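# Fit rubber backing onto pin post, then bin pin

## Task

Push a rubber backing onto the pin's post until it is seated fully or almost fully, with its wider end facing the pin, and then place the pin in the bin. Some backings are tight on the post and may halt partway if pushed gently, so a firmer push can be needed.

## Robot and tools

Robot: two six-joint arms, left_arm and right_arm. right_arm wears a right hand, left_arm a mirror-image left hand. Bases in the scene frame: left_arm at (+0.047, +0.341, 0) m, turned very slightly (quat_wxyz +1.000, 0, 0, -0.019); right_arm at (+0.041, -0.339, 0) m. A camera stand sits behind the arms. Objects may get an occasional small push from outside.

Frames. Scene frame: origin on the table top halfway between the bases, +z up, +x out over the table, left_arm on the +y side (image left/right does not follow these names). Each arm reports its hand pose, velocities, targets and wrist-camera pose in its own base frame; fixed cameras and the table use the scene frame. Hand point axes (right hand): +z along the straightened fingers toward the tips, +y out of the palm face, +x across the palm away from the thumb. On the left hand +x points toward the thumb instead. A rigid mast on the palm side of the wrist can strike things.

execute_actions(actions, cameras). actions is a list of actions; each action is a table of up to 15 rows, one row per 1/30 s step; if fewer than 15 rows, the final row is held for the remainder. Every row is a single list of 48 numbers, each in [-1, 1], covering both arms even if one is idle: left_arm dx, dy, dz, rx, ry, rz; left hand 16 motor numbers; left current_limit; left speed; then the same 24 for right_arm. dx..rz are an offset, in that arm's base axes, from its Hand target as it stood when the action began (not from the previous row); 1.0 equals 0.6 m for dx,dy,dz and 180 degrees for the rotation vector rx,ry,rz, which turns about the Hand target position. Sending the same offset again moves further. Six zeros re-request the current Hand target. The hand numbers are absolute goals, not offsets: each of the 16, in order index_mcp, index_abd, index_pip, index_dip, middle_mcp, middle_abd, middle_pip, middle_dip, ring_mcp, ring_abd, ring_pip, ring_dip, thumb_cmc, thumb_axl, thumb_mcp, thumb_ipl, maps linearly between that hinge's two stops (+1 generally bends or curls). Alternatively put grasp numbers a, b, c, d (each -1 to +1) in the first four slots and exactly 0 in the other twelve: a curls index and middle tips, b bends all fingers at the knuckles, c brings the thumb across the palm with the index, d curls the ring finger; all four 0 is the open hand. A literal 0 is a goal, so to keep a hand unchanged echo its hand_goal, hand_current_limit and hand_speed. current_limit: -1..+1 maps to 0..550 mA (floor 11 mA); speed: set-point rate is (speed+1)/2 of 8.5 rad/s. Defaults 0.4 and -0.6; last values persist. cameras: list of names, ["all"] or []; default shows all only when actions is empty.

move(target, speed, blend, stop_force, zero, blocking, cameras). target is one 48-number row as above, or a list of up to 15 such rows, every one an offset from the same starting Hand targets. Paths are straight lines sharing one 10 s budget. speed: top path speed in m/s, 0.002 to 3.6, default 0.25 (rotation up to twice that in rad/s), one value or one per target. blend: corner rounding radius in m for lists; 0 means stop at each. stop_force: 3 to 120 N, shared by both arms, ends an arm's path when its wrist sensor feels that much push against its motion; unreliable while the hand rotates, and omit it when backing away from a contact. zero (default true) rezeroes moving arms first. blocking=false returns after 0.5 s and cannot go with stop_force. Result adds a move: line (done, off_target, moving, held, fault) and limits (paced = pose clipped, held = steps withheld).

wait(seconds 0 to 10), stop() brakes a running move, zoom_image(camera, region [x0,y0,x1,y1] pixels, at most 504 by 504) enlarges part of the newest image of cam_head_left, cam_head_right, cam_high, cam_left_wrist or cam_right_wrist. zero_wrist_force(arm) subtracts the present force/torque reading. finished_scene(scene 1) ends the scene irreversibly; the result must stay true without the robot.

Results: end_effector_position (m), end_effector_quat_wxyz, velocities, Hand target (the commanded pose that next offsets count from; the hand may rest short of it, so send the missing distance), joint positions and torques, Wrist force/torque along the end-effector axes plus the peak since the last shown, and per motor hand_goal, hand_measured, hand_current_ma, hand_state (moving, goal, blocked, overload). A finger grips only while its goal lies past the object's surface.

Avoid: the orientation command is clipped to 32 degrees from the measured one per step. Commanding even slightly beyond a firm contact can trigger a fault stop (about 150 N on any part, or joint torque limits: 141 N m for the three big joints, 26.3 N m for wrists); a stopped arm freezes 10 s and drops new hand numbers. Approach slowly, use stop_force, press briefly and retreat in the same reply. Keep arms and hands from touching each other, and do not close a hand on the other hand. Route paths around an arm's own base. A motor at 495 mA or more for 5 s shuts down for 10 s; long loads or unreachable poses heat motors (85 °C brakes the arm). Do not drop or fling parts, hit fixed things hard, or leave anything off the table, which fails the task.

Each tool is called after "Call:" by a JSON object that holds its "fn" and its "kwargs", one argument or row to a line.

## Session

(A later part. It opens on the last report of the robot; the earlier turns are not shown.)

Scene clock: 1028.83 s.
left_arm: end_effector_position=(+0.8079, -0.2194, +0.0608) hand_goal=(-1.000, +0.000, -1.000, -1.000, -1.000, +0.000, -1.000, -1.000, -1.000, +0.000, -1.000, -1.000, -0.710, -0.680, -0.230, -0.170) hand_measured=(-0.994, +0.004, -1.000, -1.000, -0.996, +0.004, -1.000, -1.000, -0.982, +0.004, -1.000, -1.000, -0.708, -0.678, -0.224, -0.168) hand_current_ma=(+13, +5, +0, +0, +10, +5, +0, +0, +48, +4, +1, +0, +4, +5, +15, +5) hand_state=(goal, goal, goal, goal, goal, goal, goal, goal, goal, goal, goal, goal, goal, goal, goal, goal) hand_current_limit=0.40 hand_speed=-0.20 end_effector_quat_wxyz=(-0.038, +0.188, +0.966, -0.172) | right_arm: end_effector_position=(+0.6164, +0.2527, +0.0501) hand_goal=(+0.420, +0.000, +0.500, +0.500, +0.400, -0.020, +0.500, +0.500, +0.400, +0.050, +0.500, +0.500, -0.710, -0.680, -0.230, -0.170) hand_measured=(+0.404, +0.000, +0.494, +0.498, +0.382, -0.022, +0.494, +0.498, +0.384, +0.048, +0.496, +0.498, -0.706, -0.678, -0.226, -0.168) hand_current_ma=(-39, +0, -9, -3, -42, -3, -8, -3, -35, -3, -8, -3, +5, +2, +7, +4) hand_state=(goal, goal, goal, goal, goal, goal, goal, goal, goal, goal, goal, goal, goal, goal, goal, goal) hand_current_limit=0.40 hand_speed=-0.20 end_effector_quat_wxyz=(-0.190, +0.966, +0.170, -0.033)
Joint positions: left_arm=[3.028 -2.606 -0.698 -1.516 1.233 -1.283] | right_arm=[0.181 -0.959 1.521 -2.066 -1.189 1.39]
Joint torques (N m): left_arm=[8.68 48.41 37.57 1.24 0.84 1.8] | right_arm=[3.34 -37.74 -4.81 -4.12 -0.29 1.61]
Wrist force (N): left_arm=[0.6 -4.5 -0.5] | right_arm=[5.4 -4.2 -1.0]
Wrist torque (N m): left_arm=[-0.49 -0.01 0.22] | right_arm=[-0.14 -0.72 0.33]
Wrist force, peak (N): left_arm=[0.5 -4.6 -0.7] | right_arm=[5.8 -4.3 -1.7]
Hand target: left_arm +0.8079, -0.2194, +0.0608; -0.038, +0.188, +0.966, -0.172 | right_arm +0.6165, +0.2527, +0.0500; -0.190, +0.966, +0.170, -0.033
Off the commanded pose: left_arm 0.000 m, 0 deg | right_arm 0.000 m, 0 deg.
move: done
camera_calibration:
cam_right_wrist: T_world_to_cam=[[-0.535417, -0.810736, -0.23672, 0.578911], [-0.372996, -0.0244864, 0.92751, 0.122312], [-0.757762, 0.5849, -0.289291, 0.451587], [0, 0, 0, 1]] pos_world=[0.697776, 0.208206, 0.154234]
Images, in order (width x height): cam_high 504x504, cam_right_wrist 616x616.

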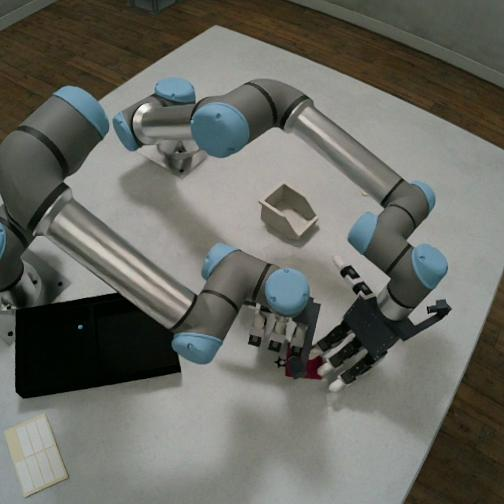

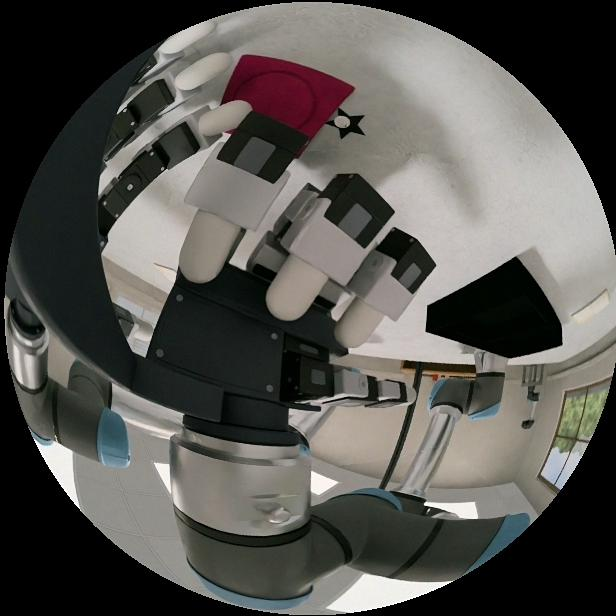

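Call:
{"fn": "move", "kwargs": {
  "target": [
    [-0.0071,-0.0044,-0.03,0,0,0,-1,0,-1,-1,-1,0,-1,-1,-1,0,-1,-1,-0.71,-0.68,-0.23,-0.17,0.4,-0.2,0,0,0.0833,0,0,0,0.42,0.0,0.5,0.5,0.4,-0.02,0.5,0.5,0.4,0.05,0.5,0.5,-0.71,-0.68,-0.23,-0.17,0.4,-0.2],
    [-0.0071,-0.0044,-0.04,0,0,0,-1,0,-1,-1,-1,0,-1,-1,-1,0,-1,-1,-0.71,-0.68,-0.23,-0.17,0.4,-0.2,-0.1942,-0.2212,0.15,0,0,0,0.42,0.0,0.5,0.5,0.4,-0.02,0.5,0.5,0.4,0.05,0.5,0.5,-0.71,-0.68,-0.23,-0.17,0.4,-0.2]
  ],
  "speed": [0.15, 0.25],
  "blend": [0.02, 0]
}}

Call:
{"fn": "move", "kwargs": {
  "target": [
    [0,0,-0.0217,0,0,0,-1,0,-1,-1,-1,0,-1,-1,-1,0,-1,-1,-0.71,-0.68,-0.23,-0.17,0.4,-0.2,0,0,0,0,0,0,0.42,0.0,0.5,0.5,0.4,-0.02,0.5,0.5,0.4,0.05,0.5,0.5,-0.71,-0.68,-0.23,-0.17,0.4,-0.2]
  ],
  "speed": 0.015,
  "stop_force": 45,
  "cameras": ["cam_high"]
}}

Call:
{"fn": "zoom_image", "kwargs": {
  "camera": "cam_high",
  "region": [256, 320, 326, 390]
}}

Scene clock: 1036.20 s.
left_arm: end_effector_position=(+0.8036, -0.2220, +0.0368) hand_goal=(-1.000, +0.000, -1.000, -1.000, -1.000, +0.000, -1.000, -1.000, -1.000, +0.000, -1.000, -1.000, -0.710, -0.680, -0.230, -0.170) hand_measured=(-0.994, +0.004, -1.000, -1.000, -0.996, +0.004, -1.000, -1.000, -0.982, +0.004, -1.000, -1.000, -0.708, -0.678, -0.224, -0.168) hand_current_ma=(+13, +5, +0, +0, +10, +5, +0, +0, +48, +4, +1, +0, +4, +5, +15, +5) hand_state=(goal, goal, goal, goal, goal, goal, goal, goal, goal, goal, goal, goal, goal, goal, goal, goal) hand_current_limit=0.40 hand_speed=-0.20 end_effector_quat_wxyz=(-0.038, +0.188, +0.966, -0.172) | right_arm: end_effector_position=(+0.5000, +0.1201, +0.1400) hand_goal=(+0.420, +0.000, +0.500, +0.500, +0.400, -0.020, +0.500, +0.500, +0.400, +0.050, +0.500, +0.500, -0.710, -0.680, -0.230, -0.170) hand_measured=(+0.404, +0.000, +0.494, +0.498, +0.382, -0.022, +0.494, +0.498, +0.384, +0.048, +0.496, +0.498, -0.706, -0.678, -0.226, -0.168) hand_current_ma=(-39, +0, -9, -3, -42, -3, -8, -3, -35, -3, -8, -3, +5, +2, +7, +4) hand_state=(goal, goal, goal, goal, goal, goal, goal, goal, goal, goal, goal, goal, goal, goal, goal, goal) hand_current_limit=0.40 hand_speed=-0.20 end_effector_quat_wxyz=(-0.190, +0.966, +0.170, -0.033)
Joint positions: left_arm=[3.024 -2.61 -0.752 -1.456 1.233 -1.287] | right_arm=[-0.025 -1.395 1.876 -1.905 -1.211 1.17]
Joint torques (N m): left_arm=[-10.85 47.72 12.35 3.87 -2.16 -2.37] | right_arm=[-11.9 -36.67 -7.27 -0.13 -0.86 -1.45]
Wrist force (N): left_arm=[0.5 -4.3 -0.5] | right_arm=[5.8 -4.1 -1.0]
Wrist torque (N m): left_arm=[-0.46 0.01 0.29] | right_arm=[-0.13 -0.78 0.47]
Wrist force, peak (N): left_arm=[0.6 -4.6 -0.7] | right_arm=[6.9 -5.0 -1.7]
Hand target: left_arm +0.8036, -0.2220, +0.0368; -0.038, +0.188, +0.966, -0.172 | right_arm +0.4999, +0.1200, +0.1400; -0.190, +0.966, +0.170, -0.033
Off the commanded pose: left_arm 0.000 m, 0 deg | right_arm 0.000 m, 0 deg.
move: done

Scene clock: 1038.00 s.
left_arm: end_effector_position=(+0.8038, -0.2221, +0.0308) hand_goal=(-1.000, +0.000, -1.000, -1.000, -1.000, +0.000, -1.000, -1.000, -1.000, +0.000, -1.000, -1.000, -0.710, -0.680, -0.230, -0.170) hand_measured=(-1.002, -0.002, -1.002, -1.000, -1.004, -0.002, -1.002, -1.002, -0.982, +0.004, -1.000, -1.000, -0.708, -0.678, -0.224, -0.168) hand_current_ma=(-5, -3, -3, +0, -6, -3, -4, -1, +48, +4, +1, +0, +4, +5, +15, +5) hand_state=(goal, goal, goal, goal, goal, goal, goal, goal, goal, goal, goal, goal, goal, goal, goal, goal) hand_current_limit=0.40 hand_speed=-0.20 end_effector_quat_wxyz=(-0.038, +0.188, +0.966, -0.172) | right_arm: end_effector_position=(+0.4999, +0.1200, +0.1400) hand_goal=(+0.420, +0.000, +0.500, +0.500, +0.400, -0.020, +0.500, +0.500, +0.400, +0.050, +0.500, +0.500, -0.710, -0.680, -0.230, -0.170) hand_measured=(+0.404, +0.000, +0.494, +0.498, +0.382, -0.022, +0.494, +0.498, +0.384, +0.048, +0.496, +0.498, -0.706, -0.678, -0.226, -0.168) hand_current_ma=(-39, +0, -9, -3, -42, -3, -8, -3, -35, -3, -8, -3, +5, +2, +7, +4) hand_state=(goal, goal, goal, goal, goal, goal, goal, goal, goal, goal, goal, goal, goal, goal, goal, goal) hand_current_limit=0.40 hand_speed=-0.20 end_effector_quat_wxyz=(-0.190, +0.966, +0.170, -0.033)
Joint positions: left_arm=[3.024 -2.615 -0.759 -1.444 1.233 -1.287] | right_arm=[-0.025 -1.395 1.876 -1.905 -1.211 1.169]
Joint torques (N m): left_arm=[-11.99 35.27 16.84 -0.52 4.59 -2.29] | right_arm=[-11.34 -36.66 -6.08 -0.18 0.84 -1.39]
Wrist force (N): left_arm=[1.5 -14.4 -46.3] | right_arm=[5.4 -4.0 -1.0]
Wrist torque (N m): left_arm=[6.22 0.36 0.57] | right_arm=[-0.11 -0.74 0.44]
Wrist force, peak (N): left_arm=[2.0 -14.7 -58.5] | right_arm=[5.9 -4.0 -0.9]
Hand target: left_arm +0.8038, -0.2221, +0.0308; -0.038, +0.188, +0.966, -0.172 (not the last commanded pose) | right_arm +0.4999, +0.1200, +0.1400; -0.190, +0.966, +0.170, -0.033
Off the commanded pose: left_arm 0.007 m, 0 deg | right_arm 0.000 m, 0 deg.
move: contact (left_arm)
Images, in order (width x height): cam_high 504x504.

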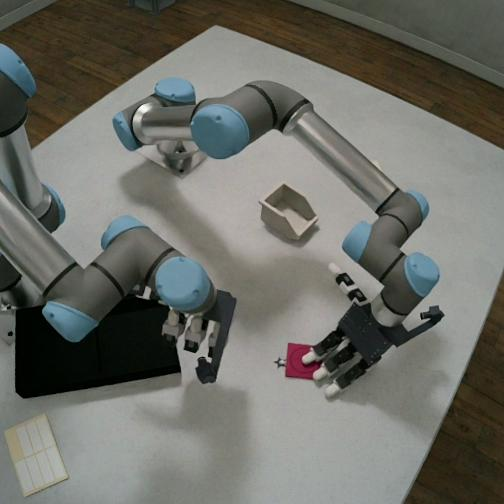

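Scaled by 7.200 from the camera's 504x504 image, which has a finer 720x720 frame.

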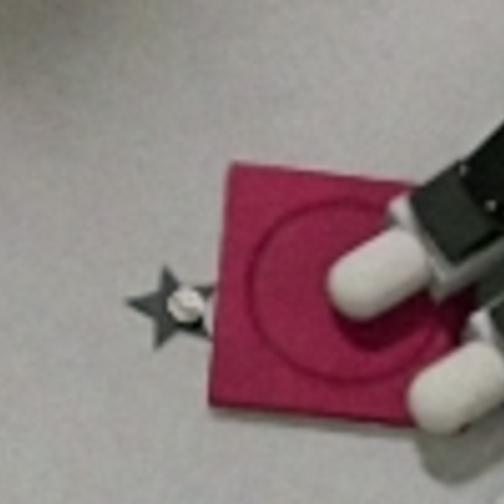

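Call:
{"fn": "zoom_image", "kwargs": {
  "camera": "cam_high",
  "region": [270, 352, 290, 372]
}}

Scaled by 25.200 from the camera's 504x504 image, which has a finer 720x720 frame.

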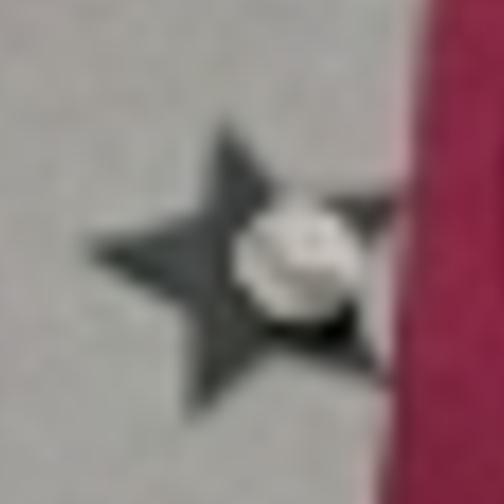

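Call:
{"fn": "move", "kwargs": {
  "target": [
    [0,0,0,0,0,0,-1,0,-1,-1,-1,0,-1,-1,-1,0,-1,-1,-0.71,-0.68,-0.23,-0.17,0.4,-0.2,-0.0832,0,0.25,0.0340,-0.0124,-0.4441,-1,0.0,-1,-1,-1,-0.03,-1,-1,-1,0.05,-1,-1,-0.71,-0.68,-0.23,-0.17,0.5,-0.3],
    [0,0,0,0,0,0,-1,0,-1,-1,-1,0,-1,-1,-1,0,-1,-1,-0.71,-0.68,-0.23,-0.17,0.4,-0.2,0,0.1167,0.0333,0.0340,-0.0124,-0.4441,-1,0.0,-1,-1,-1,-0.03,-1,-1,-1,0.05,-1,-1,-0.71,-0.68,-0.23,-0.17,0.5,-0.3],
    [0,0,0,0,0,0,-1,0,-1,-1,-1,0,-1,-1,-1,0,-1,-1,-0.71,-0.68,-0.23,-0.17,0.4,-0.2,0.0533,0.1745,-0.1667,0.0340,-0.0124,-0.4441,-1,0.0,-1,-1,-1,-0.03,-1,-1,-1,0.05,-1,-1,-0.71,-0.68,-0.23,-0.17,0.5,-0.3]
  ],
  "speed": [0.3, 0.25, 0.12],
  "blend": [0, 0.03, 0],
  "cameras": ["cam_right_wrist", "cam_high"]
}}

Call:
{"fn": "zoom_image", "kwargs": {
  "camera": "cam_right_wrist",
  "region": [236, 197, 266, 227]
}}

Call:
{"fn": "zoom_image", "kwargs": {
  "camera": "cam_high",
  "region": [264, 346, 294, 376]
}}

Scene clock: 1044.13 s.
left_arm: end_effector_position=(+0.8038, -0.2221, +0.0308) hand_goal=(-1.000, +0.000, -1.000, -1.000, -1.000, +0.000, -1.000, -1.000, -1.000, +0.000, -1.000, -1.000, -0.710, -0.680, -0.230, -0.170) hand_measured=(-1.002, -0.002, -1.002, -1.000, -1.004, -0.002, -1.002, -1.002, -0.982, +0.004, -1.000, -1.000, -0.708, -0.678, -0.224, -0.168) hand_current_ma=(-5, -3, -3, +0, -6, -3, -4, -1, +48, +4, +1, +0, +4, +5, +15, +5) hand_state=(goal, goal, goal, goal, goal, goal, goal, goal, goal, goal, goal, goal, goal, goal, goal, goal) hand_current_limit=0.40 hand_speed=-0.20 end_effector_quat_wxyz=(-0.038, +0.188, +0.966, -0.172) | right_arm: end_effector_position=(+0.5319, +0.2247, +0.0401) hand_goal=(-1.000, +0.000, -1.000, -1.000, -1.000, -0.030, -1.000, -1.000, -1.000, +0.050, -1.000, -1.000, -0.710, -0.680, -0.230, -0.170) hand_measured=(-0.984, +0.000, -0.992, -0.996, -0.984, -0.026, -0.994, -0.998, -0.986, +0.048, -0.994, -0.996, -0.706, -0.678, -0.226, -0.168) hand_current_ma=(+39, +0, +13, +5, +40, +4, +11, +4, +34, -3, +11, +5, +5, +2, +7, +4) hand_state=(goal, goal, goal, goal, goal, goal, goal, goal, goal, goal, goal, goal, goal, goal, goal, goal) hand_current_limit=0.50 hand_speed=-0.30 end_effector_quat_wxyz=(-0.211, +0.840, -0.485, +0.122)
Joint positions: left_arm=[3.024 -2.615 -0.759 -1.444 1.233 -1.287] | right_arm=[0.106 -1.101 1.984 -2.909 -1.379 2.768]
Joint torques (N m): left_arm=[-16.16 35.24 16.5 1.62 4.65 -2.3] | right_arm=[12.85 -29.32 -29.23 -4.67 -1.15 1.55]
Wrist force (N): left_arm=[2.1 -14.5 -46.7] | right_arm=[5.7 -4.2 -1.0]
Wrist torque (N m): left_arm=[6.21 0.29 0.61] | right_arm=[-0.39 -0.78 0.38]
Wrist force, peak (N): left_arm=[1.8 -14.6 -46.8] | right_arm=[5.7 -5.4 -1.2]
Hand target: left_arm +0.8038, -0.2221, +0.0308; -0.038, +0.188, +0.966, -0.172 | right_arm +0.5319, +0.2247, +0.0400; -0.211, +0.840, -0.485, +0.122
Off the commanded pose: left_arm 0.000 m, 0 deg | right_arm 0.000 m, 0 deg.
move: done
camera_calibration:
cam_right_wrist: T_world_to_cam=[[-0.867095, 0.400745, -0.295889, 0.415128], [-0.173202, 0.314386, 0.933361, -0.0832411], [0.467063, 0.860561, -0.203193, -0.315915], [0, 0, 0, 1]] pos_world=[0.49309, 0.131674, 0.136334]
Images, in order (width x height): cam_high 504x504, cam_right_wrist 616x616.

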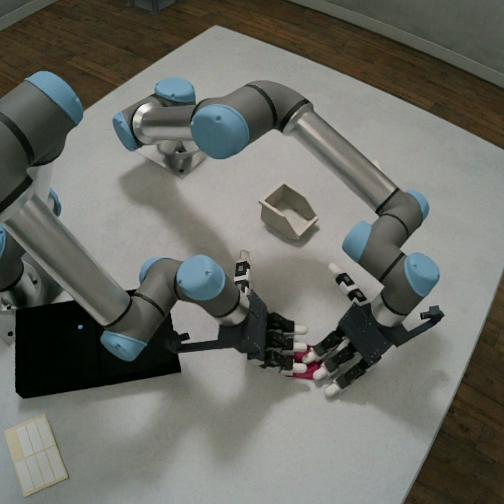

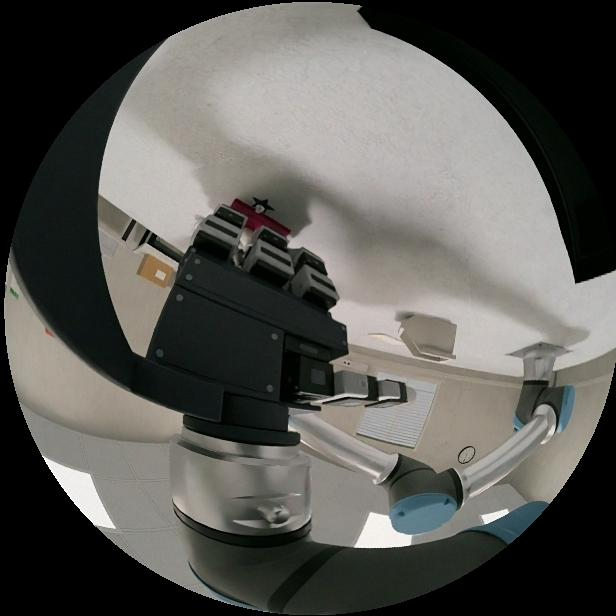

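Scaled by 16.800 from the camera's 616x616 image, which has a finer 880x880 frame.

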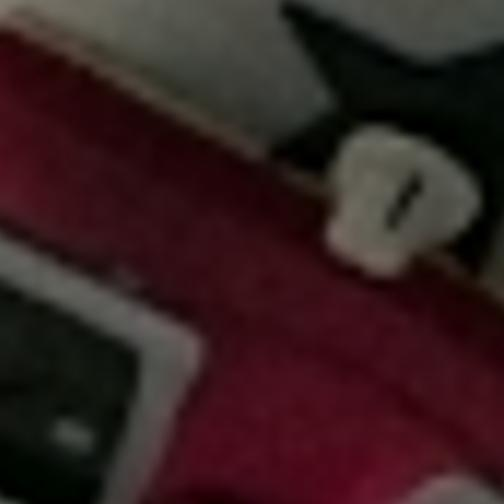

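Scaled by 16.800 from the camera's 504x504 image, which has a finer 720x720 frame.

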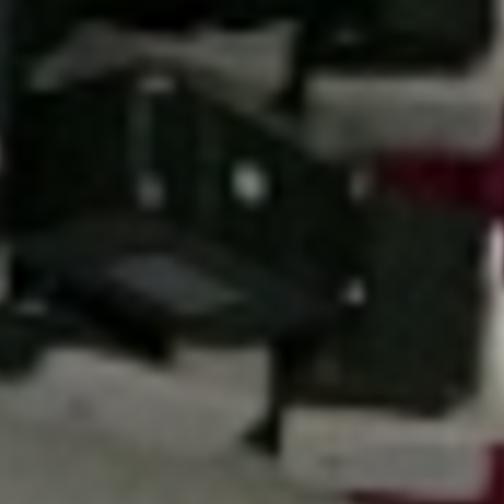

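Call:
{"fn": "move", "kwargs": {
  "target": [0,0,0,0,0,0,-1,0,-1,-1,-1,0,-1,-1,-1,0,-1,-1,-0.71,-0.68,-0.23,-0.17,0.4,-0.2,-0.0173,-0.0058,0,0,0,0,-1,0.0,-1,-1,-1,-0.03,-1,-1,-1,0.05,-1,-1,-0.71,-0.68,-0.23,-0.17,0.5,-0.5],
  "speed": 0.08,
  "cameras": ["cam_right_wrist"]
}}

Call:
{"fn": "zoom_image", "kwargs": {
  "camera": "cam_right_wrist",
  "region": [242, 200, 266, 224]
}}

Scene clock: 1045.67 s.
left_arm: end_effector_position=(+0.8038, -0.2221, +0.0308) hand_goal=(-1.000, +0.000, -1.000, -1.000, -1.000, +0.000, -1.000, -1.000, -1.000, +0.000, -1.000, -1.000, -0.710, -0.680, -0.230, -0.170) hand_measured=(-1.002, -0.002, -1.002, -1.000, -1.004, -0.002, -1.002, -1.002, -0.982, +0.004, -1.000, -1.000, -0.708, -0.678, -0.224, -0.168) hand_current_ma=(-5, -3, -3, +0, -6, -3, -4, -1, +48, +4, +1, +0, +4, +5, +15, +5) hand_state=(goal, goal, goal, goal, goal, goal, goal, goal, goal, goal, goal, goal, goal, goal, goal, goal) hand_current_limit=0.40 hand_speed=-0.20 end_effector_quat_wxyz=(-0.038, +0.188, +0.966, -0.172) | right_arm: end_effector_position=(+0.5216, +0.2213, +0.0400) hand_goal=(-1.000, +0.000, -1.000, -1.000, -1.000, -0.030, -1.000, -1.000, -1.000, +0.050, -1.000, -1.000, -0.710, -0.680, -0.230, -0.170) hand_measured=(-0.984, +0.000, -0.992, -0.996, -0.984, -0.026, -0.994, -0.998, -0.986, +0.048, -0.994, -0.996, -0.706, -0.678, -0.226, -0.168) hand_current_ma=(+39, +0, +13, +5, +40, +4, +11, +4, +34, -3, +11, +5, +5, +2, +7, +4) hand_state=(goal, goal, goal, goal, goal, goal, goal, goal, goal, goal, goal, goal, goal, goal, goal, goal) hand_current_limit=0.50 hand_speed=-0.50 end_effector_quat_wxyz=(-0.211, +0.840, -0.485, +0.122)
Joint positions: left_arm=[3.024 -2.615 -0.759 -1.444 1.233 -1.287] | right_arm=[0.101 -1.12 2.016 -2.923 -1.377 2.764]
Joint torques (N m): left_arm=[-16.42 34.98 17.58 1.7 4.58 -2.23] | right_arm=[-11.88 -42.04 -1.98 -4.61 1.45 -1.38]
Wrist force (N): left_arm=[1.8 -14.6 -46.7] | right_arm=[5.5 -4.0 -0.7]
Wrist torque (N m): left_arm=[6.20 0.34 0.59] | right_arm=[-0.38 -0.76 0.46]
Wrist force, peak (N): left_arm=[1.8 -14.6 -46.7] | right_arm=[5.9 -4.7 -0.7]
Hand target: left_arm +0.8038, -0.2221, +0.0308; -0.038, +0.188, +0.966, -0.172 | right_arm +0.5215, +0.2212, +0.0400; -0.211, +0.840, -0.485, +0.122
Off the commanded pose: left_arm 0.000 m, 0 deg | right_arm 0.000 m, 0 deg.
move: done
camera_calibration:
cam_right_wrist: T_world_to_cam=[[-0.867095, 0.400745, -0.295889, 0.40757], [-0.173202, 0.314386, 0.933361, -0.0838314], [0.467063, 0.860561, -0.203193, -0.308113], [0, 0, 0, 1]] pos_world=[0.48279, 0.128174, 0.136234]
Images, in order (width x height): cam_right_wrist 616x616.

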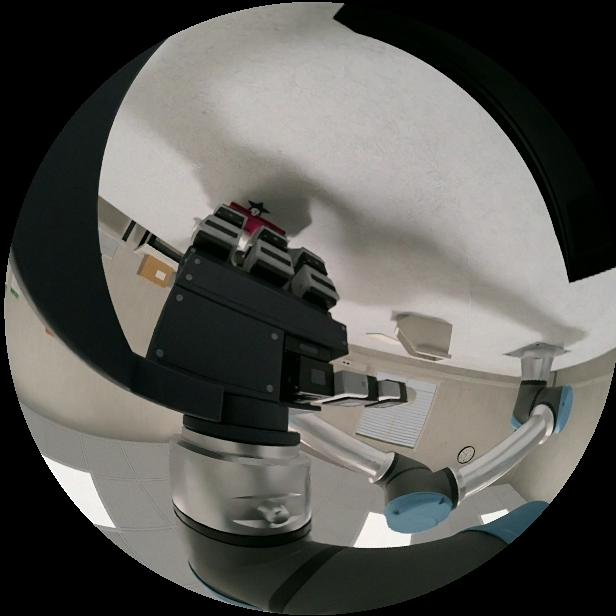

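Scaled by 21.000 from the camera's 616x616 image, which has a finer 880x880 frame.

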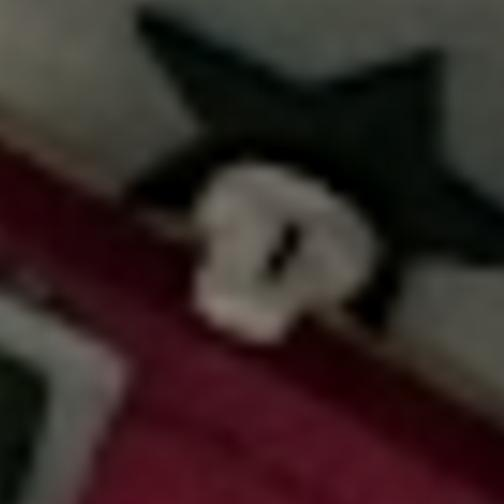

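Call:
{"fn": "move", "kwargs": {
  "target": [
    [0,0,0,0,0,0,-1,0,-1,-1,-1,0,-1,-1,-1,0,-1,-1,-0.71,-0.68,-0.23,-0.17,0.4,-0.2,-0.0255,-0.0143,-0.02,0.0111,-0.01925,0,-1,0.0,-1,-1,-1,0.082,-1,-1,-1,-0.065,-1,-1,-0.71,-0.68,-0.23,-0.17,0.5,-0.5]
  ],
  "speed": 0.08,
  "cameras": ["cam_high"]
}}

Call:
{"fn": "zoom_image", "kwargs": {
  "camera": "cam_high",
  "region": [268, 350, 292, 374]
}}

Call:
{"fn": "move", "kwargs": {
  "target": [
    [0,0,0,0,0,0,-1,0,-1,-1,-1,0,-1,-1,-1,0,-1,-1,-0.71,-0.68,-0.23,-0.17,0.4,-0.2,0,0,-0.0476,0,0,0,-1,0.0,-1,-1,-1,0.082,-1,-1,-1,-0.065,-1,-1,-0.71,-0.68,-0.23,-0.17,0.5,-0.5]
  ],
  "speed": 0.025,
  "stop_force": 8,
  "cameras": ["cam_high"]
}}

Call:
{"fn": "zoom_image", "kwargs": {
  "camera": "cam_high",
  "region": [268, 350, 292, 374]
}}

Scene clock: 1047.83 s.
left_arm: end_effector_position=(+0.8038, -0.2221, +0.0308) hand_goal=(-1.000, +0.000, -1.000, -1.000, -1.000, +0.000, -1.000, -1.000, -1.000, +0.000, -1.000, -1.000, -0.710, -0.680, -0.230, -0.170) hand_measured=(-1.002, -0.002, -1.002, -1.000, -1.004, -0.002, -1.002, -1.002, -0.982, +0.004, -1.000, -1.000, -0.708, -0.678, -0.224, -0.168) hand_current_ma=(-5, -3, -3, +0, -6, -3, -4, -1, +48, +4, +1, +0, +4, +5, +15, +5) hand_state=(goal, goal, goal, goal, goal, goal, goal, goal, goal, goal, goal, goal, goal, goal, goal, goal) hand_current_limit=0.40 hand_speed=-0.20 end_effector_quat_wxyz=(-0.038, +0.188, +0.966, -0.172) | right_arm: end_effector_position=(+0.5063, +0.2127, +0.0281) hand_goal=(-1.000, +0.000, -1.000, -1.000, -1.000, +0.082, -1.000, -1.000, -1.000, -0.066, -1.000, -1.000, -0.710, -0.680, -0.230, -0.170) hand_measured=(-0.984, +0.000, -0.992, -0.996, -0.984, +0.078, -0.994, -0.998, -0.986, -0.062, -0.994, -0.996, -0.706, -0.678, -0.226, -0.168) hand_current_ma=(+39, +0, +13, +5, +40, -4, +11, +4, +34, +4, +11, +5, +5, +2, +7, +4) hand_state=(goal, goal, goal, goal, goal, goal, goal, goal, goal, goal, goal, goal, goal, goal, goal, goal) hand_current_limit=0.50 hand_speed=-0.50 end_effector_quat_wxyz=(-0.240, +0.832, -0.480, +0.139)
Joint positions: left_arm=[3.024 -2.615 -0.759 -1.444 1.233 -1.287] | right_arm=[0.073 -1.127 2.116 -3.077 -1.338 2.753]
Joint torques (N m): left_arm=[-17.12 35.12 17.13 1.63 4.57 -2.14] | right_arm=[-10.8 -26.3 -0.02 -4.87 1.38 -1.14]
Wrist force (N): left_arm=[1.6 -14.1 -46.3] | right_arm=[5.8 -4.1 -0.7]
Wrist torque (N m): left_arm=[6.25 0.34 0.58] | right_arm=[-0.40 -0.81 0.49]
Wrist force, peak (N): left_arm=[1.6 -14.5 -46.9] | right_arm=[6.0 -4.5 -0.8]
Hand target: left_arm +0.8038, -0.2221, +0.0308; -0.038, +0.188, +0.966, -0.172 | right_arm +0.5062, +0.2127, +0.0280; -0.240, +0.832, -0.480, +0.139
Off the commanded pose: left_arm 0.000 m, 0 deg | right_arm 0.000 m, 0 deg.
move: done
Images, in order (width x height): cam_high 504x504.

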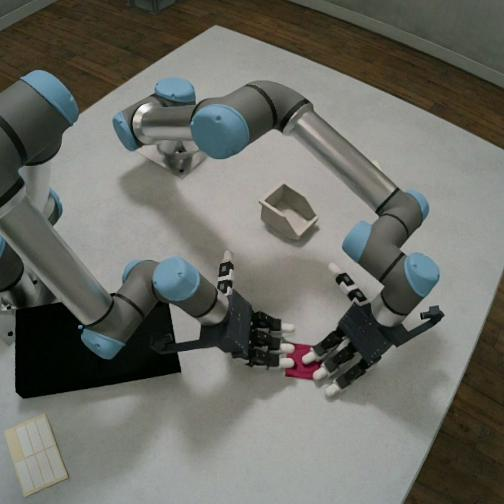

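Scaled by 21.000 from the camera's 504x504 image, which has a finer 720x720 frame.

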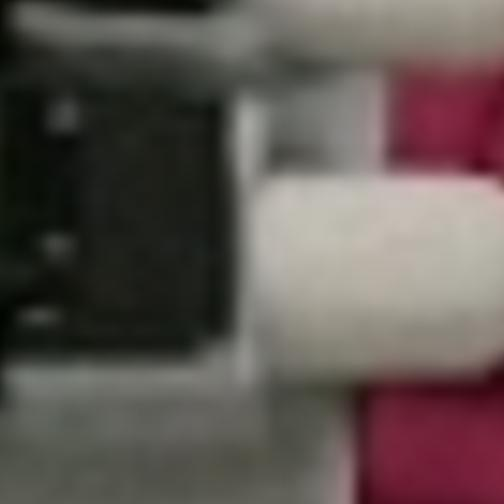

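Scene clock: 1049.93 s.
left_arm: end_effector_position=(+0.8038, -0.2221, +0.0308) hand_goal=(-1.000, +0.000, -1.000, -1.000, -1.000, +0.000, -1.000, -1.000, -1.000, +0.000, -1.000, -1.000, -0.710, -0.680, -0.230, -0.170) hand_measured=(-1.002, -0.002, -1.002, -1.000, -1.004, -0.002, -1.002, -1.002, -0.982, +0.004, -1.000, -1.000, -0.708, -0.678, -0.224, -0.168) hand_current_ma=(-5, -3, -3, +0, -6, -3, -4, -1, +48, +4, +1, +0, +4, +5, +15, +5) hand_state=(goal, goal, goal, goal, goal, goal, goal, goal, goal, goal, goal, goal, goal, goal, goal, goal) hand_current_limit=0.40 hand_speed=-0.20 end_effector_quat_wxyz=(-0.038, +0.188, +0.966, -0.172) | right_arm: end_effector_position=(+0.5062, +0.2127, -0.0005) hand_goal=(-1.000, +0.000, -1.000, -1.000, -1.000, +0.082, -1.000, -1.000, -1.000, -0.066, -1.000, -1.000, -0.710, -0.680, -0.230, -0.170) hand_measured=(-0.994, +0.000, -0.998, -0.996, -0.998, +0.080, -1.000, -1.000, -1.000, -0.064, -1.000, -1.000, -0.706, -0.678, -0.226, -0.168) hand_current_ma=(+12, +0, +1, +5, +3, -3, +0, +0, +0, +3, +0, +0, +5, +2, +7, +4) hand_state=(goal, goal, goal, goal, goal, goal, goal, goal, goal, goal, goal, goal, goal, goal, goal, goal) hand_current_limit=0.50 hand_speed=-0.50 end_effector_quat_wxyz=(-0.240, +0.832, -0.480, +0.139)
Joint positions: left_arm=[3.024 -2.615 -0.759 -1.444 1.233 -1.287] | right_arm=[0.072 -1.059 2.125 -3.153 -1.337 2.752]
Joint torques (N m): left_arm=[-16.65 35.59 16.93 1.55 4.69 -2.28] | right_arm=[-7.92 -25.23 1.17 -4.47 1.19 0.92]
Wrist force (N): left_arm=[1.7 -14.3 -46.6] | right_arm=[5.6 -3.4 -4.8]
Wrist torque (N m): left_arm=[6.23 0.36 0.57] | right_arm=[0.10 -0.66 0.52]
Wrist force, peak (N): left_arm=[1.7 -14.5 -46.8] | right_arm=[5.8 -3.3 -4.8]
Hand target: left_arm +0.8038, -0.2221, +0.0308; -0.038, +0.188, +0.966, -0.172 | right_arm +0.5062, +0.2127, -0.0005; -0.240, +0.832, -0.480, +0.139
Off the commanded pose: left_arm 0.000 m, 0 deg | right_arm 0.000 m, 0 deg.
move: done
Images, in order (width x height): cam_high 504x504.

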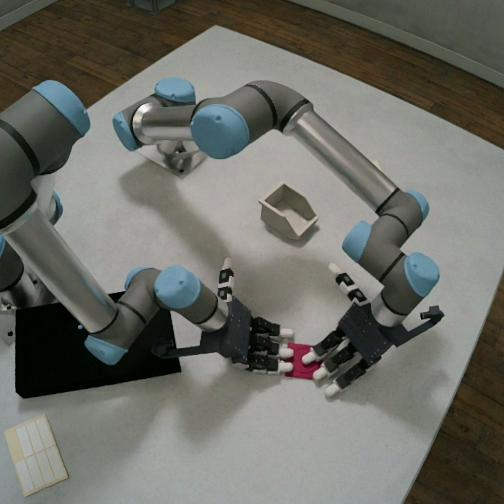

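Scaled by 21.000 from the camera's 504x504 image, which has a finer 720x720 frame.

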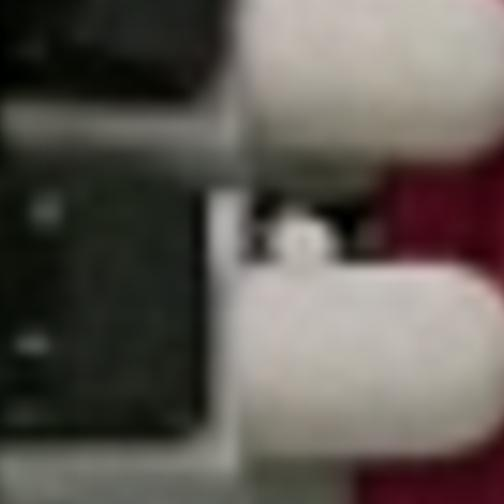

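Call:
{"fn": "move", "kwargs": {
  "target": [
    [0,0,0,0,0,0,-1,0,-1,-1,-1,0,-1,-1,-1,0,-1,-1,-0.71,-0.68,-0.23,-0.17,0.4,-0.2,0.0048,0.0028,0,0,0,0,-1,0.0,-1,-1,-1,0.082,-1,-1,-1,-0.065,-1,-1,-0.71,-0.68,-0.23,-0.17,0.5,-0.5]
  ],
  "speed": 0.01,
  "stop_force": 12,
  "cameras": ["cam_high"]
}}

Call:
{"fn": "zoom_image", "kwargs": {
  "camera": "cam_high",
  "region": [268, 350, 292, 374]
}}

Scene clock: 1052.97 s.
left_arm: end_effector_position=(+0.8038, -0.2221, +0.0308) hand_goal=(-1.000, +0.000, -1.000, -1.000, -1.000, +0.000, -1.000, -1.000, -1.000, +0.000, -1.000, -1.000, -0.710, -0.680, -0.230, -0.170) hand_measured=(-1.002, -0.002, -1.002, -1.000, -1.004, -0.002, -1.002, -1.002, -0.982, +0.004, -1.000, -1.000, -0.708, -0.678, -0.224, -0.168) hand_current_ma=(-5, -3, -3, +0, -6, -3, -4, -1, +48, +4, +1, +0, +4, +5, +15, +5) hand_state=(goal, goal, goal, goal, goal, goal, goal, goal, goal, goal, goal, goal, goal, goal, goal, goal) hand_current_limit=0.40 hand_speed=-0.20 end_effector_quat_wxyz=(-0.038, +0.188, +0.966, -0.172) | right_arm: end_effector_position=(+0.5091, +0.2143, -0.0005) hand_goal=(-1.000, +0.000, -1.000, -1.000, -1.000, +0.082, -1.000, -1.000, -1.000, -0.066, -1.000, -1.000, -0.710, -0.680, -0.230, -0.170) hand_measured=(-0.994, +0.000, -1.000, -0.996, -1.000, +0.080, -1.000, -1.000, -1.000, -0.068, -1.000, -1.000, -0.706, -0.678, -0.226, -0.168) hand_current_ma=(+11, +0, +1, +5, +0, -2, +0, +0, +0, -2, +0, +0, +5, +2, +7, +4) hand_state=(goal, goal, goal, goal, goal, goal, goal, goal, goal, goal, goal, goal, goal, goal, goal, goal) hand_current_limit=0.50 hand_speed=-0.50 end_effector_quat_wxyz=(-0.240, +0.832, -0.480, +0.139)
Joint positions: left_arm=[3.024 -2.615 -0.759 -1.444 1.233 -1.287] | right_arm=[0.075 -1.054 2.115 -3.149 -1.339 2.755]
Joint torques (N m): left_arm=[-16.61 34.66 16.68 1.48 4.53 -2.25] | right_arm=[15.48 -22.1 -27.41 0 0.2 1.65]
Wrist force (N): left_arm=[1.5 -14.3 -46.2] | right_arm=[6.8 2.0 -15.0]
Wrist torque (N m): left_arm=[6.20 0.36 0.58] | right_arm=[1.43 0.00 0.79]
Wrist force, peak (N): left_arm=[1.7 -14.4 -46.7] | right_arm=[6.7 1.9 -15.6]
Hand target: left_arm +0.8038, -0.2221, +0.0308; -0.038, +0.188, +0.966, -0.172 | right_arm +0.5091, +0.2143, -0.0005; -0.240, +0.832, -0.480, +0.139
Off the commanded pose: left_arm 0.000 m, 0 deg | right_arm 0.000 m, 0 deg.
move: done
Images, in order (width x height): cam_high 504x504.

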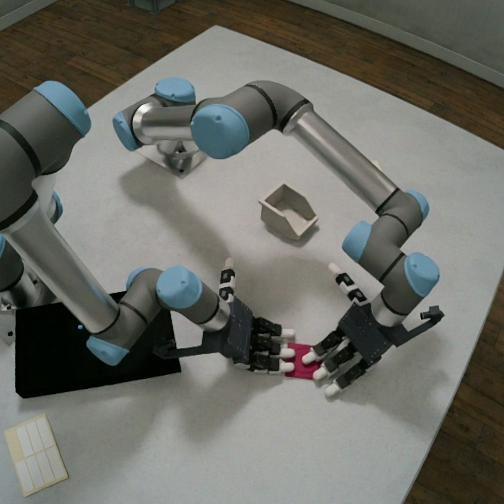

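Scaled by 21.000 from the camera's 504x504 image, which has a finer 720x720 frame.

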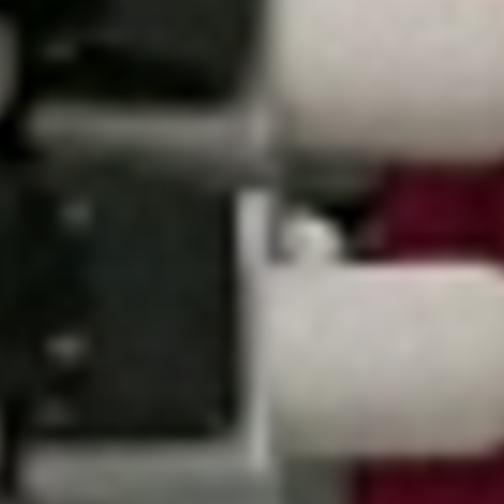

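Call:
{"fn": "move", "kwargs": {
  "target": [
    [0,0,0,0,0,0,-1,0,-1,-1,-1,0,-1,-1,-1,0,-1,-1,-0.71,-0.68,-0.23,-0.17,0.4,-0.2,0.0022,0.00125,0,0,0,0,-1,0.0,-1,-1,-1,0.082,-1,-1,-1,-0.065,-1,-1,-0.71,-0.68,-0.23,-0.17,0.5,-0.5]
  ],
  "speed": 0.01,
  "stop_force": 15,
  "cameras": ["cam_high", "cam_right_wrist"]
}}

Call:
{"fn": "zoom_image", "kwargs": {
  "camera": "cam_high",
  "region": [274, 354, 290, 370]
}}

Call:
{"fn": "zoom_image", "kwargs": {
  "camera": "cam_right_wrist",
  "region": [230, 205, 260, 245]
}}

Scene clock: 1054.53 s.
left_arm: end_effector_position=(+0.8038, -0.2221, +0.0308) hand_goal=(-1.000, +0.000, -1.000, -1.000, -1.000, +0.000, -1.000, -1.000, -1.000, +0.000, -1.000, -1.000, -0.710, -0.680, -0.230, -0.170) hand_measured=(-1.002, -0.002, -1.002, -1.000, -1.004, -0.002, -1.002, -1.002, -0.982, +0.004, -1.000, -1.000, -0.708, -0.678, -0.224, -0.168) hand_current_ma=(-5, -3, -3, +0, -6, -3, -4, -1, +48, +4, +1, +0, +4, +5, +15, +5) hand_state=(goal, goal, goal, goal, goal, goal, goal, goal, goal, goal, goal, goal, goal, goal, goal, goal) hand_current_limit=0.40 hand_speed=-0.20 end_effector_quat_wxyz=(-0.038, +0.188, +0.966, -0.172) | right_arm: end_effector_position=(+0.5104, +0.2151, -0.0005) hand_goal=(-1.000, +0.000, -1.000, -1.000, -1.000, +0.082, -1.000, -1.000, -1.000, -0.066, -1.000, -1.000, -0.710, -0.680, -0.230, -0.170) hand_measured=(-0.994, +0.000, -1.000, -0.996, -1.000, +0.082, -1.000, -1.000, -1.000, -0.068, -1.000, -1.000, -0.706, -0.678, -0.226, -0.168) hand_current_ma=(+11, +0, +1, +5, +0, -1, +0, +0, +0, -3, +0, +0, +5, +2, +7, +4) hand_state=(goal, goal, goal, goal, goal, goal, goal, goal, goal, goal, goal, goal, goal, goal, goal, goal) hand_current_limit=0.50 hand_speed=-0.50 end_effector_quat_wxyz=(-0.240, +0.832, -0.480, +0.139)
Joint positions: left_arm=[3.024 -2.615 -0.759 -1.444 1.233 -1.287] | right_arm=[0.077 -1.052 2.111 -3.147 -1.34 2.756]
Joint torques (N m): left_arm=[-16.59 34.54 16 1.5 4.59 -2.15] | right_arm=[14.83 -20.16 -28.03 0.05 -0.04 1.29]
Wrist force (N): left_arm=[1.6 -14.2 -46.1] | right_arm=[5.6 6.5 -23.7]
Wrist torque (N m): left_arm=[6.22 0.33 0.59] | right_arm=[2.49 0.28 0.78]
Wrist force, peak (N): left_arm=[1.7 -14.4 -46.7] | right_arm=[5.6 6.1 -24.2]
Hand target: left_arm +0.8038, -0.2221, +0.0308; -0.038, +0.188, +0.966, -0.172 | right_arm +0.5104, +0.2151, -0.0005; -0.240, +0.832, -0.480, +0.139
Off the commanded pose: left_arm 0.000 m, 0 deg | right_arm 0.000 m, 0 deg.
move: done
camera_calibration:
cam_right_wrist: T_world_to_cam=[[-0.84806, 0.411669, -0.333652, 0.376253], [-0.229642, 0.281931, 0.931547, -0.0102131], [0.477555, 0.866628, -0.144558, -0.312452], [0, 0, 0, 1]] pos_world=[0.465953, 0.118767, 0.089884]
Images, in order (width x height): cam_high 504x504, cam_right_wrist 616x616.

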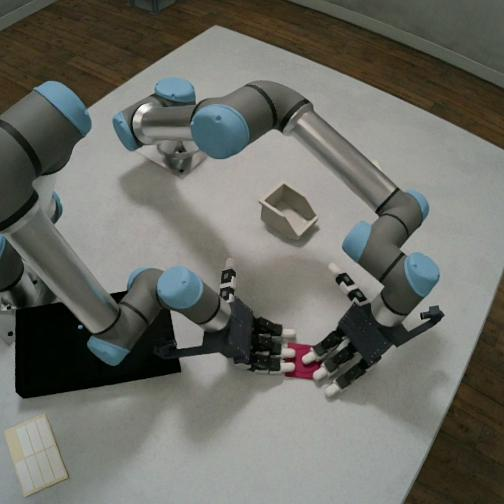

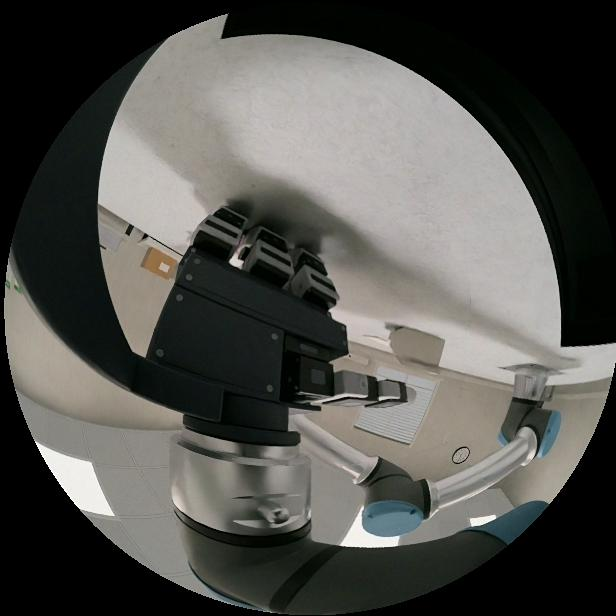

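Scaled by 31.500 from the camera's 504x504 image, which has a finer 720x720 frame.

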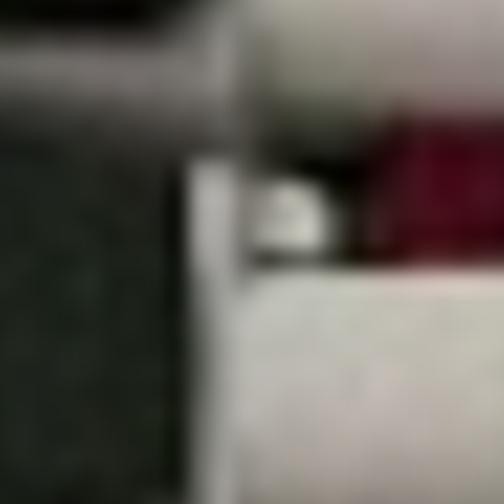

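Scaled by 12.600 from the camera's 616x616 image, which has a finer 880x880 frame.

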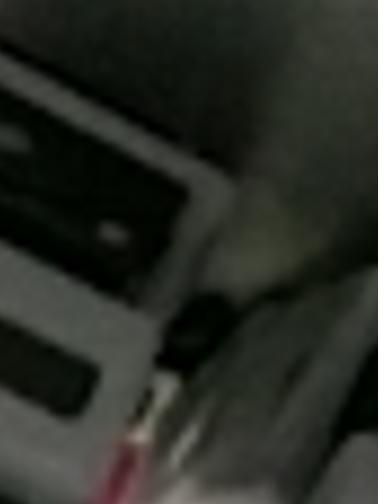

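Call:
{"fn": "move", "kwargs": {
  "target": [
    [0,0,0,0,0,0,-1,0,-1,-1,-1,0,-1,-1,-1,0,-1,-1,-0.71,-0.68,-0.23,-0.17,0.4,-0.2,0.0009,0.0005,-0.0065,0.00417,-0.00722,0,-1,0.0,-1,-1,-1,0.082,-1,-1,-1,-0.065,-1,-1,-0.71,-0.68,-0.23,-0.17,0.5,-0.5],
    [0,0,0,0,0,0,-1,0,-1,-1,-1,0,-1,-1,-1,0,-1,-1,-0.71,-0.68,-0.23,-0.17,0.4,-0.2,0.0009,0.0005,-0.0065,0.00417,-0.00722,0,-1,0.0,-1,-1,-1,0.25,-1,-1,-1,-0.25,-1,-1,-0.71,-0.68,-0.23,-0.17,0.62,-0.85]
  ],
  "speed": 0.02,
  "cameras": ["cam_high", "cam_right_wrist"]
}}

Call:
{"fn": "zoom_image", "kwargs": {
  "camera": "cam_high",
  "region": [274, 354, 290, 370]
}}

Call:
{"fn": "zoom_image", "kwargs": {
  "camera": "cam_right_wrist",
  "region": [230, 205, 260, 245]
}}

Scene clock: 1056.67 s.
left_arm: end_effector_position=(+0.8038, -0.2221, +0.0308) hand_goal=(-1.000, +0.000, -1.000, -1.000, -1.000, +0.000, -1.000, -1.000, -1.000, +0.000, -1.000, -1.000, -0.710, -0.680, -0.230, -0.170) hand_measured=(-1.002, -0.002, -1.002, -1.000, -1.002, -0.002, -1.002, -1.002, -0.982, +0.004, -1.000, -1.000, -0.708, -0.678, -0.224, -0.168) hand_current_ma=(-5, -2, -3, +0, -5, -3, -4, -1, +48, +4, +1, +0, +4, +5, +15, +5) hand_state=(goal, goal, goal, goal, goal, goal, goal, goal, goal, goal, goal, goal, goal, goal, goal, goal) hand_current_limit=0.40 hand_speed=-0.20 end_effector_quat_wxyz=(-0.038, +0.188, +0.966, -0.172) | right_arm: end_effector_position=(+0.5110, +0.2154, -0.0044) hand_goal=(-1.000, +0.000, -1.000, -1.000, -1.000, +0.250, -1.000, -1.000, -1.000, -0.250, -1.000, -1.000, -0.710, -0.680, -0.230, -0.170) hand_measured=(-0.996, +0.000, -1.000, -0.996, -1.000, +0.092, -1.000, -1.000, -1.000, -0.078, -1.000, -1.000, -0.706, -0.678, -0.226, -0.168) hand_current_ma=(+7, +0, +1, +5, +0, -444, +0, +0, +0, +446, +0, +0, +5, +2, +7, +4) hand_state=(goal, goal, goal, goal, goal, blocked, goal, goal, goal, blocked, goal, goal, goal, goal, goal, goal) hand_current_limit=0.62 hand_speed=-0.85 end_effector_quat_wxyz=(-0.251, +0.829, -0.479, +0.146)
Joint positions: left_arm=[3.024 -2.615 -0.759 -1.444 1.233 -1.287] | right_arm=[0.072 -1.04 2.125 -3.196 -1.327 2.758]
Joint torques (N m): left_arm=[-16.47 34.54 15.38 1.74 3.68 -2.27] | right_arm=[-9.49 -21.44 -0.56 -3.92 2.36 1.33]
Wrist force (N): left_arm=[1.2 -12.5 -46.8] | right_arm=[5.7 4.2 -19.8]
Wrist torque (N m): left_arm=[6.22 0.30 0.51] | right_arm=[1.90 0.05 0.80]
Wrist force, peak (N): left_arm=[1.4 -12.5 -47.5] | right_arm=[5.2 6.7 -25.5]
Hand target: left_arm +0.8038, -0.2221, +0.0308; -0.038, +0.188, +0.966, -0.172 | right_arm +0.5110, +0.2154, -0.0044; -0.251, +0.829, -0.479, +0.146
Off the commanded pose: left_arm 0.000 m, 0 deg | right_arm 0.000 m, 0 deg.
move: done
camera_calibration:
cam_right_wrist: T_world_to_cam=[[-0.840328, 0.416164, -0.347356, 0.37034], [-0.250763, 0.269663, 0.929731, 0.00689973], [0.48059, 0.868383, -0.122247, -0.315398], [0, 0, 0, 1]] pos_world=[0.464515, 0.117903, 0.0836685]
Images, in order (width x height): cam_high 504x504, cam_right_wrist 616x616.

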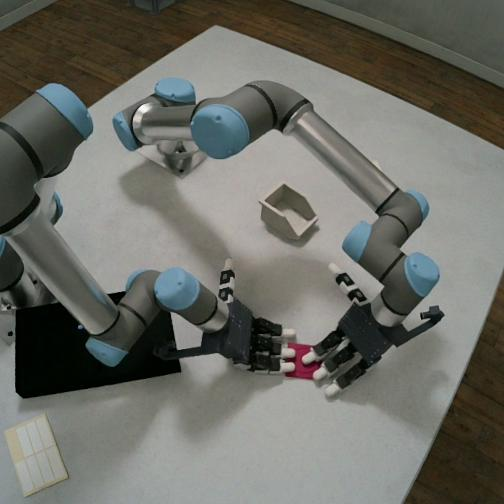

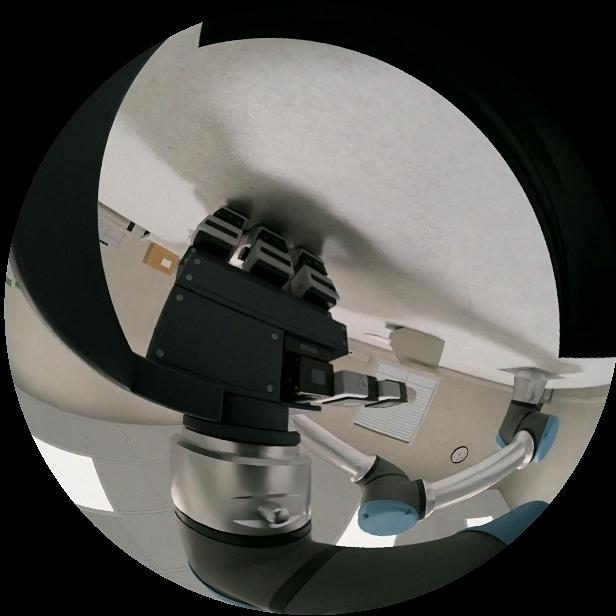

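Scaled by 31.500 from the camera's 504x504 image, which has a finer 720x720 frame.

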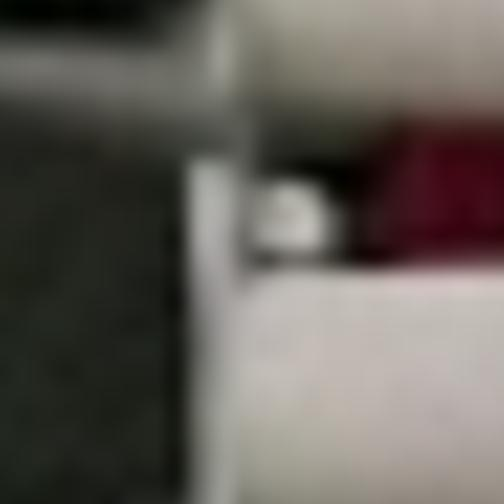

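Scaled by 12.600 from the camera's 616x616 image, which has a finer 880x880 frame.

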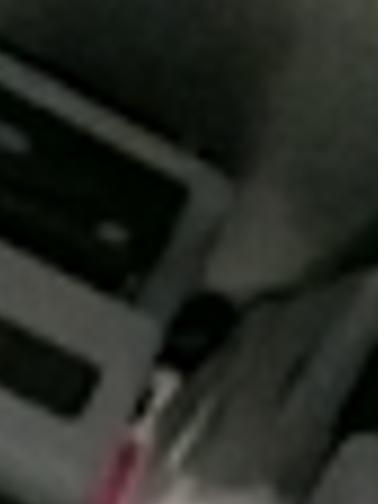

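Call:
{"fn": "move", "kwargs": {
  "target": [
    [0,0,0,0,0,0,-1,0,-1,-1,-1,0,-1,-1,-1,0,-1,-1,-0.71,-0.68,-0.23,-0.17,0.4,-0.2,0.013,0.0075,0,0,0,0,-1,0.0,-1,-1,-1,0.25,-1,-1,-1,-0.25,-1,-1,-0.71,-0.68,-0.23,-0.17,0.62,-0.85]
  ],
  "speed": 0.008,
  "stop_force": 30,
  "cameras": ["cam_high", "cam_right_wrist"]
}}

Call:
{"fn": "zoom_image", "kwargs": {
  "camera": "cam_high",
  "region": [274, 354, 290, 370]
}}

Call:
{"fn": "zoom_image", "kwargs": {
  "camera": "cam_right_wrist",
  "region": [230, 205, 260, 245]
}}

Scene clock: 1058.90 s.
left_arm: end_effector_position=(+0.8038, -0.2221, +0.0309) hand_goal=(-1.000, +0.000, -1.000, -1.000, -1.000, +0.000, -1.000, -1.000, -1.000, +0.000, -1.000, -1.000, -0.710, -0.680, -0.230, -0.170) hand_measured=(-1.002, +0.056, -1.002, -1.000, -1.002, +0.060, -1.002, -1.002, -0.982, +0.004, -1.000, -1.000, -0.708, -0.678, -0.224, -0.168) hand_current_ma=(-4, +160, -3, +0, -3, +171, -3, -1, +47, +4, +1, +0, +4, +5, +15, +5) hand_state=(goal, blocked, goal, goal, goal, blocked, goal, goal, goal, goal, goal, goal, goal, goal, goal, goal) hand_current_limit=0.40 hand_speed=-0.20 end_effector_quat_wxyz=(-0.038, +0.188, +0.966, -0.172) | right_arm: end_effector_position=(+0.5188, +0.2199, -0.0044) hand_goal=(-1.000, +0.000, -1.000, -1.000, -1.000, +0.250, -1.000, -1.000, -1.000, -0.250, -1.000, -1.000, -0.710, -0.680, -0.230, -0.170) hand_measured=(-0.996, +0.000, -1.000, -0.996, -1.000, +0.094, -1.000, -1.000, -1.000, -0.078, -1.000, -1.000, -0.706, -0.678, -0.226, -0.168) hand_current_ma=(+6, +0, +1, +5, +0, -445, +0, +0, +0, +445, -1, +0, +5, +2, +7, +4) hand_state=(goal, goal, goal, goal, goal, blocked, goal, goal, goal, blocked, goal, goal, goal, goal, goal, goal) hand_current_limit=0.62 hand_speed=-0.85 end_effector_quat_wxyz=(-0.251, +0.829, -0.479, +0.146)
Joint positions: left_arm=[3.024 -2.615 -0.759 -1.444 1.233 -1.287] | right_arm=[0.08 -1.028 2.099 -3.184 -1.331 2.765]
Joint torques (N m): left_arm=[-16.81 24.22 2.06 -4.96 -0.62 -1.15] | right_arm=[20.39 -15.2 -32.29 0.33 2.24 0.64]
Wrist force (N): left_arm=[-7.6 1.3 -53.5] | right_arm=[8.2 18.7 -46.1]
Wrist torque (N m): left_arm=[6.34 -0.64 -1.09] | right_arm=[4.76 1.82 2.00]
Wrist force, peak (N): left_arm=[-7.8 2.1 -54.6] | right_arm=[8.1 19.1 -47.0]
Hand target: left_arm +0.8038, -0.2221, +0.0308; -0.038, +0.188, +0.966, -0.172 | right_arm +0.5188, +0.2199, -0.0044; -0.251, +0.829, -0.479, +0.146
Off the commanded pose: left_arm 0.000 m, 0 deg | right_arm 0.000 m, 0 deg.
move: done
camera_calibration:
cam_right_wrist: T_world_to_cam=[[-0.840328, 0.416164, -0.347356, 0.375022], [-0.250763, 0.269663, 0.929731, 0.0076422], [0.48059, 0.868383, -0.122247, -0.323054], [0, 0, 0, 1]] pos_world=[0.472315, 0.122403, 0.0836685]
Images, in order (width x height): cam_high 504x504, cam_right_wrist 616x616.

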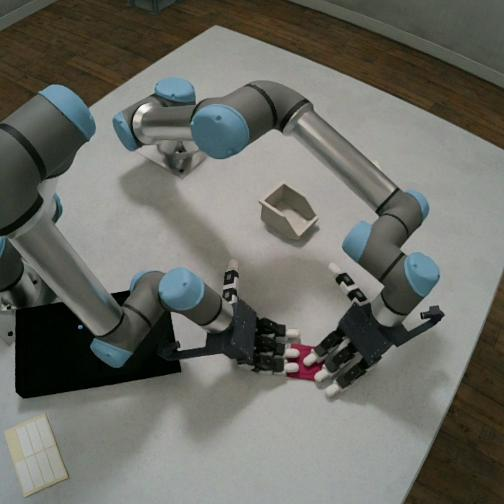

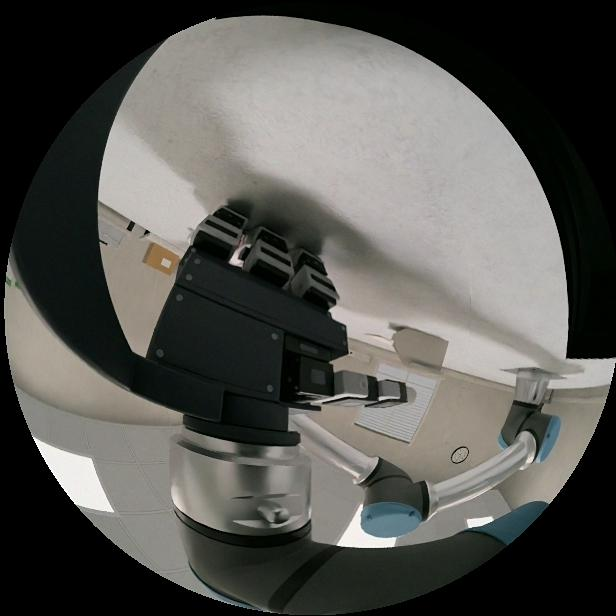

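Scaled by 31.500 from the camera's 504x504 image, which has a finer 720x720 frame.

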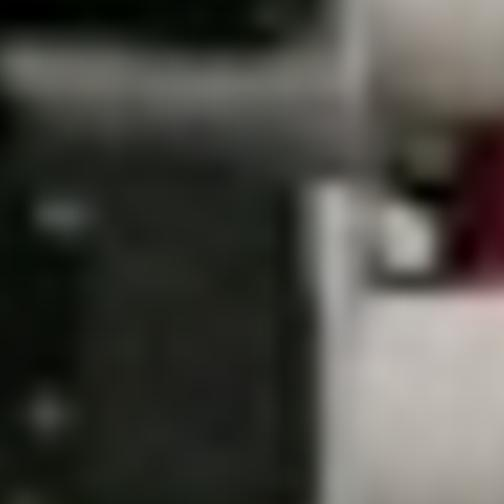

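Scaled by 12.600 from the camera's 616x616 image, which has a finer 880x880 frame.

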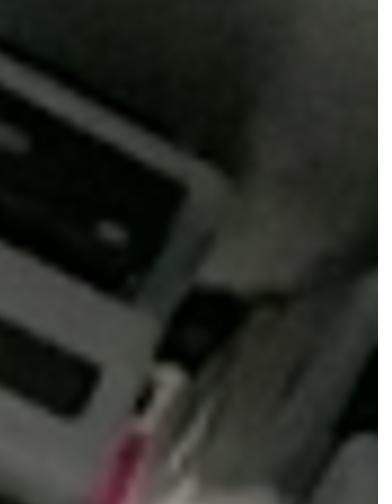

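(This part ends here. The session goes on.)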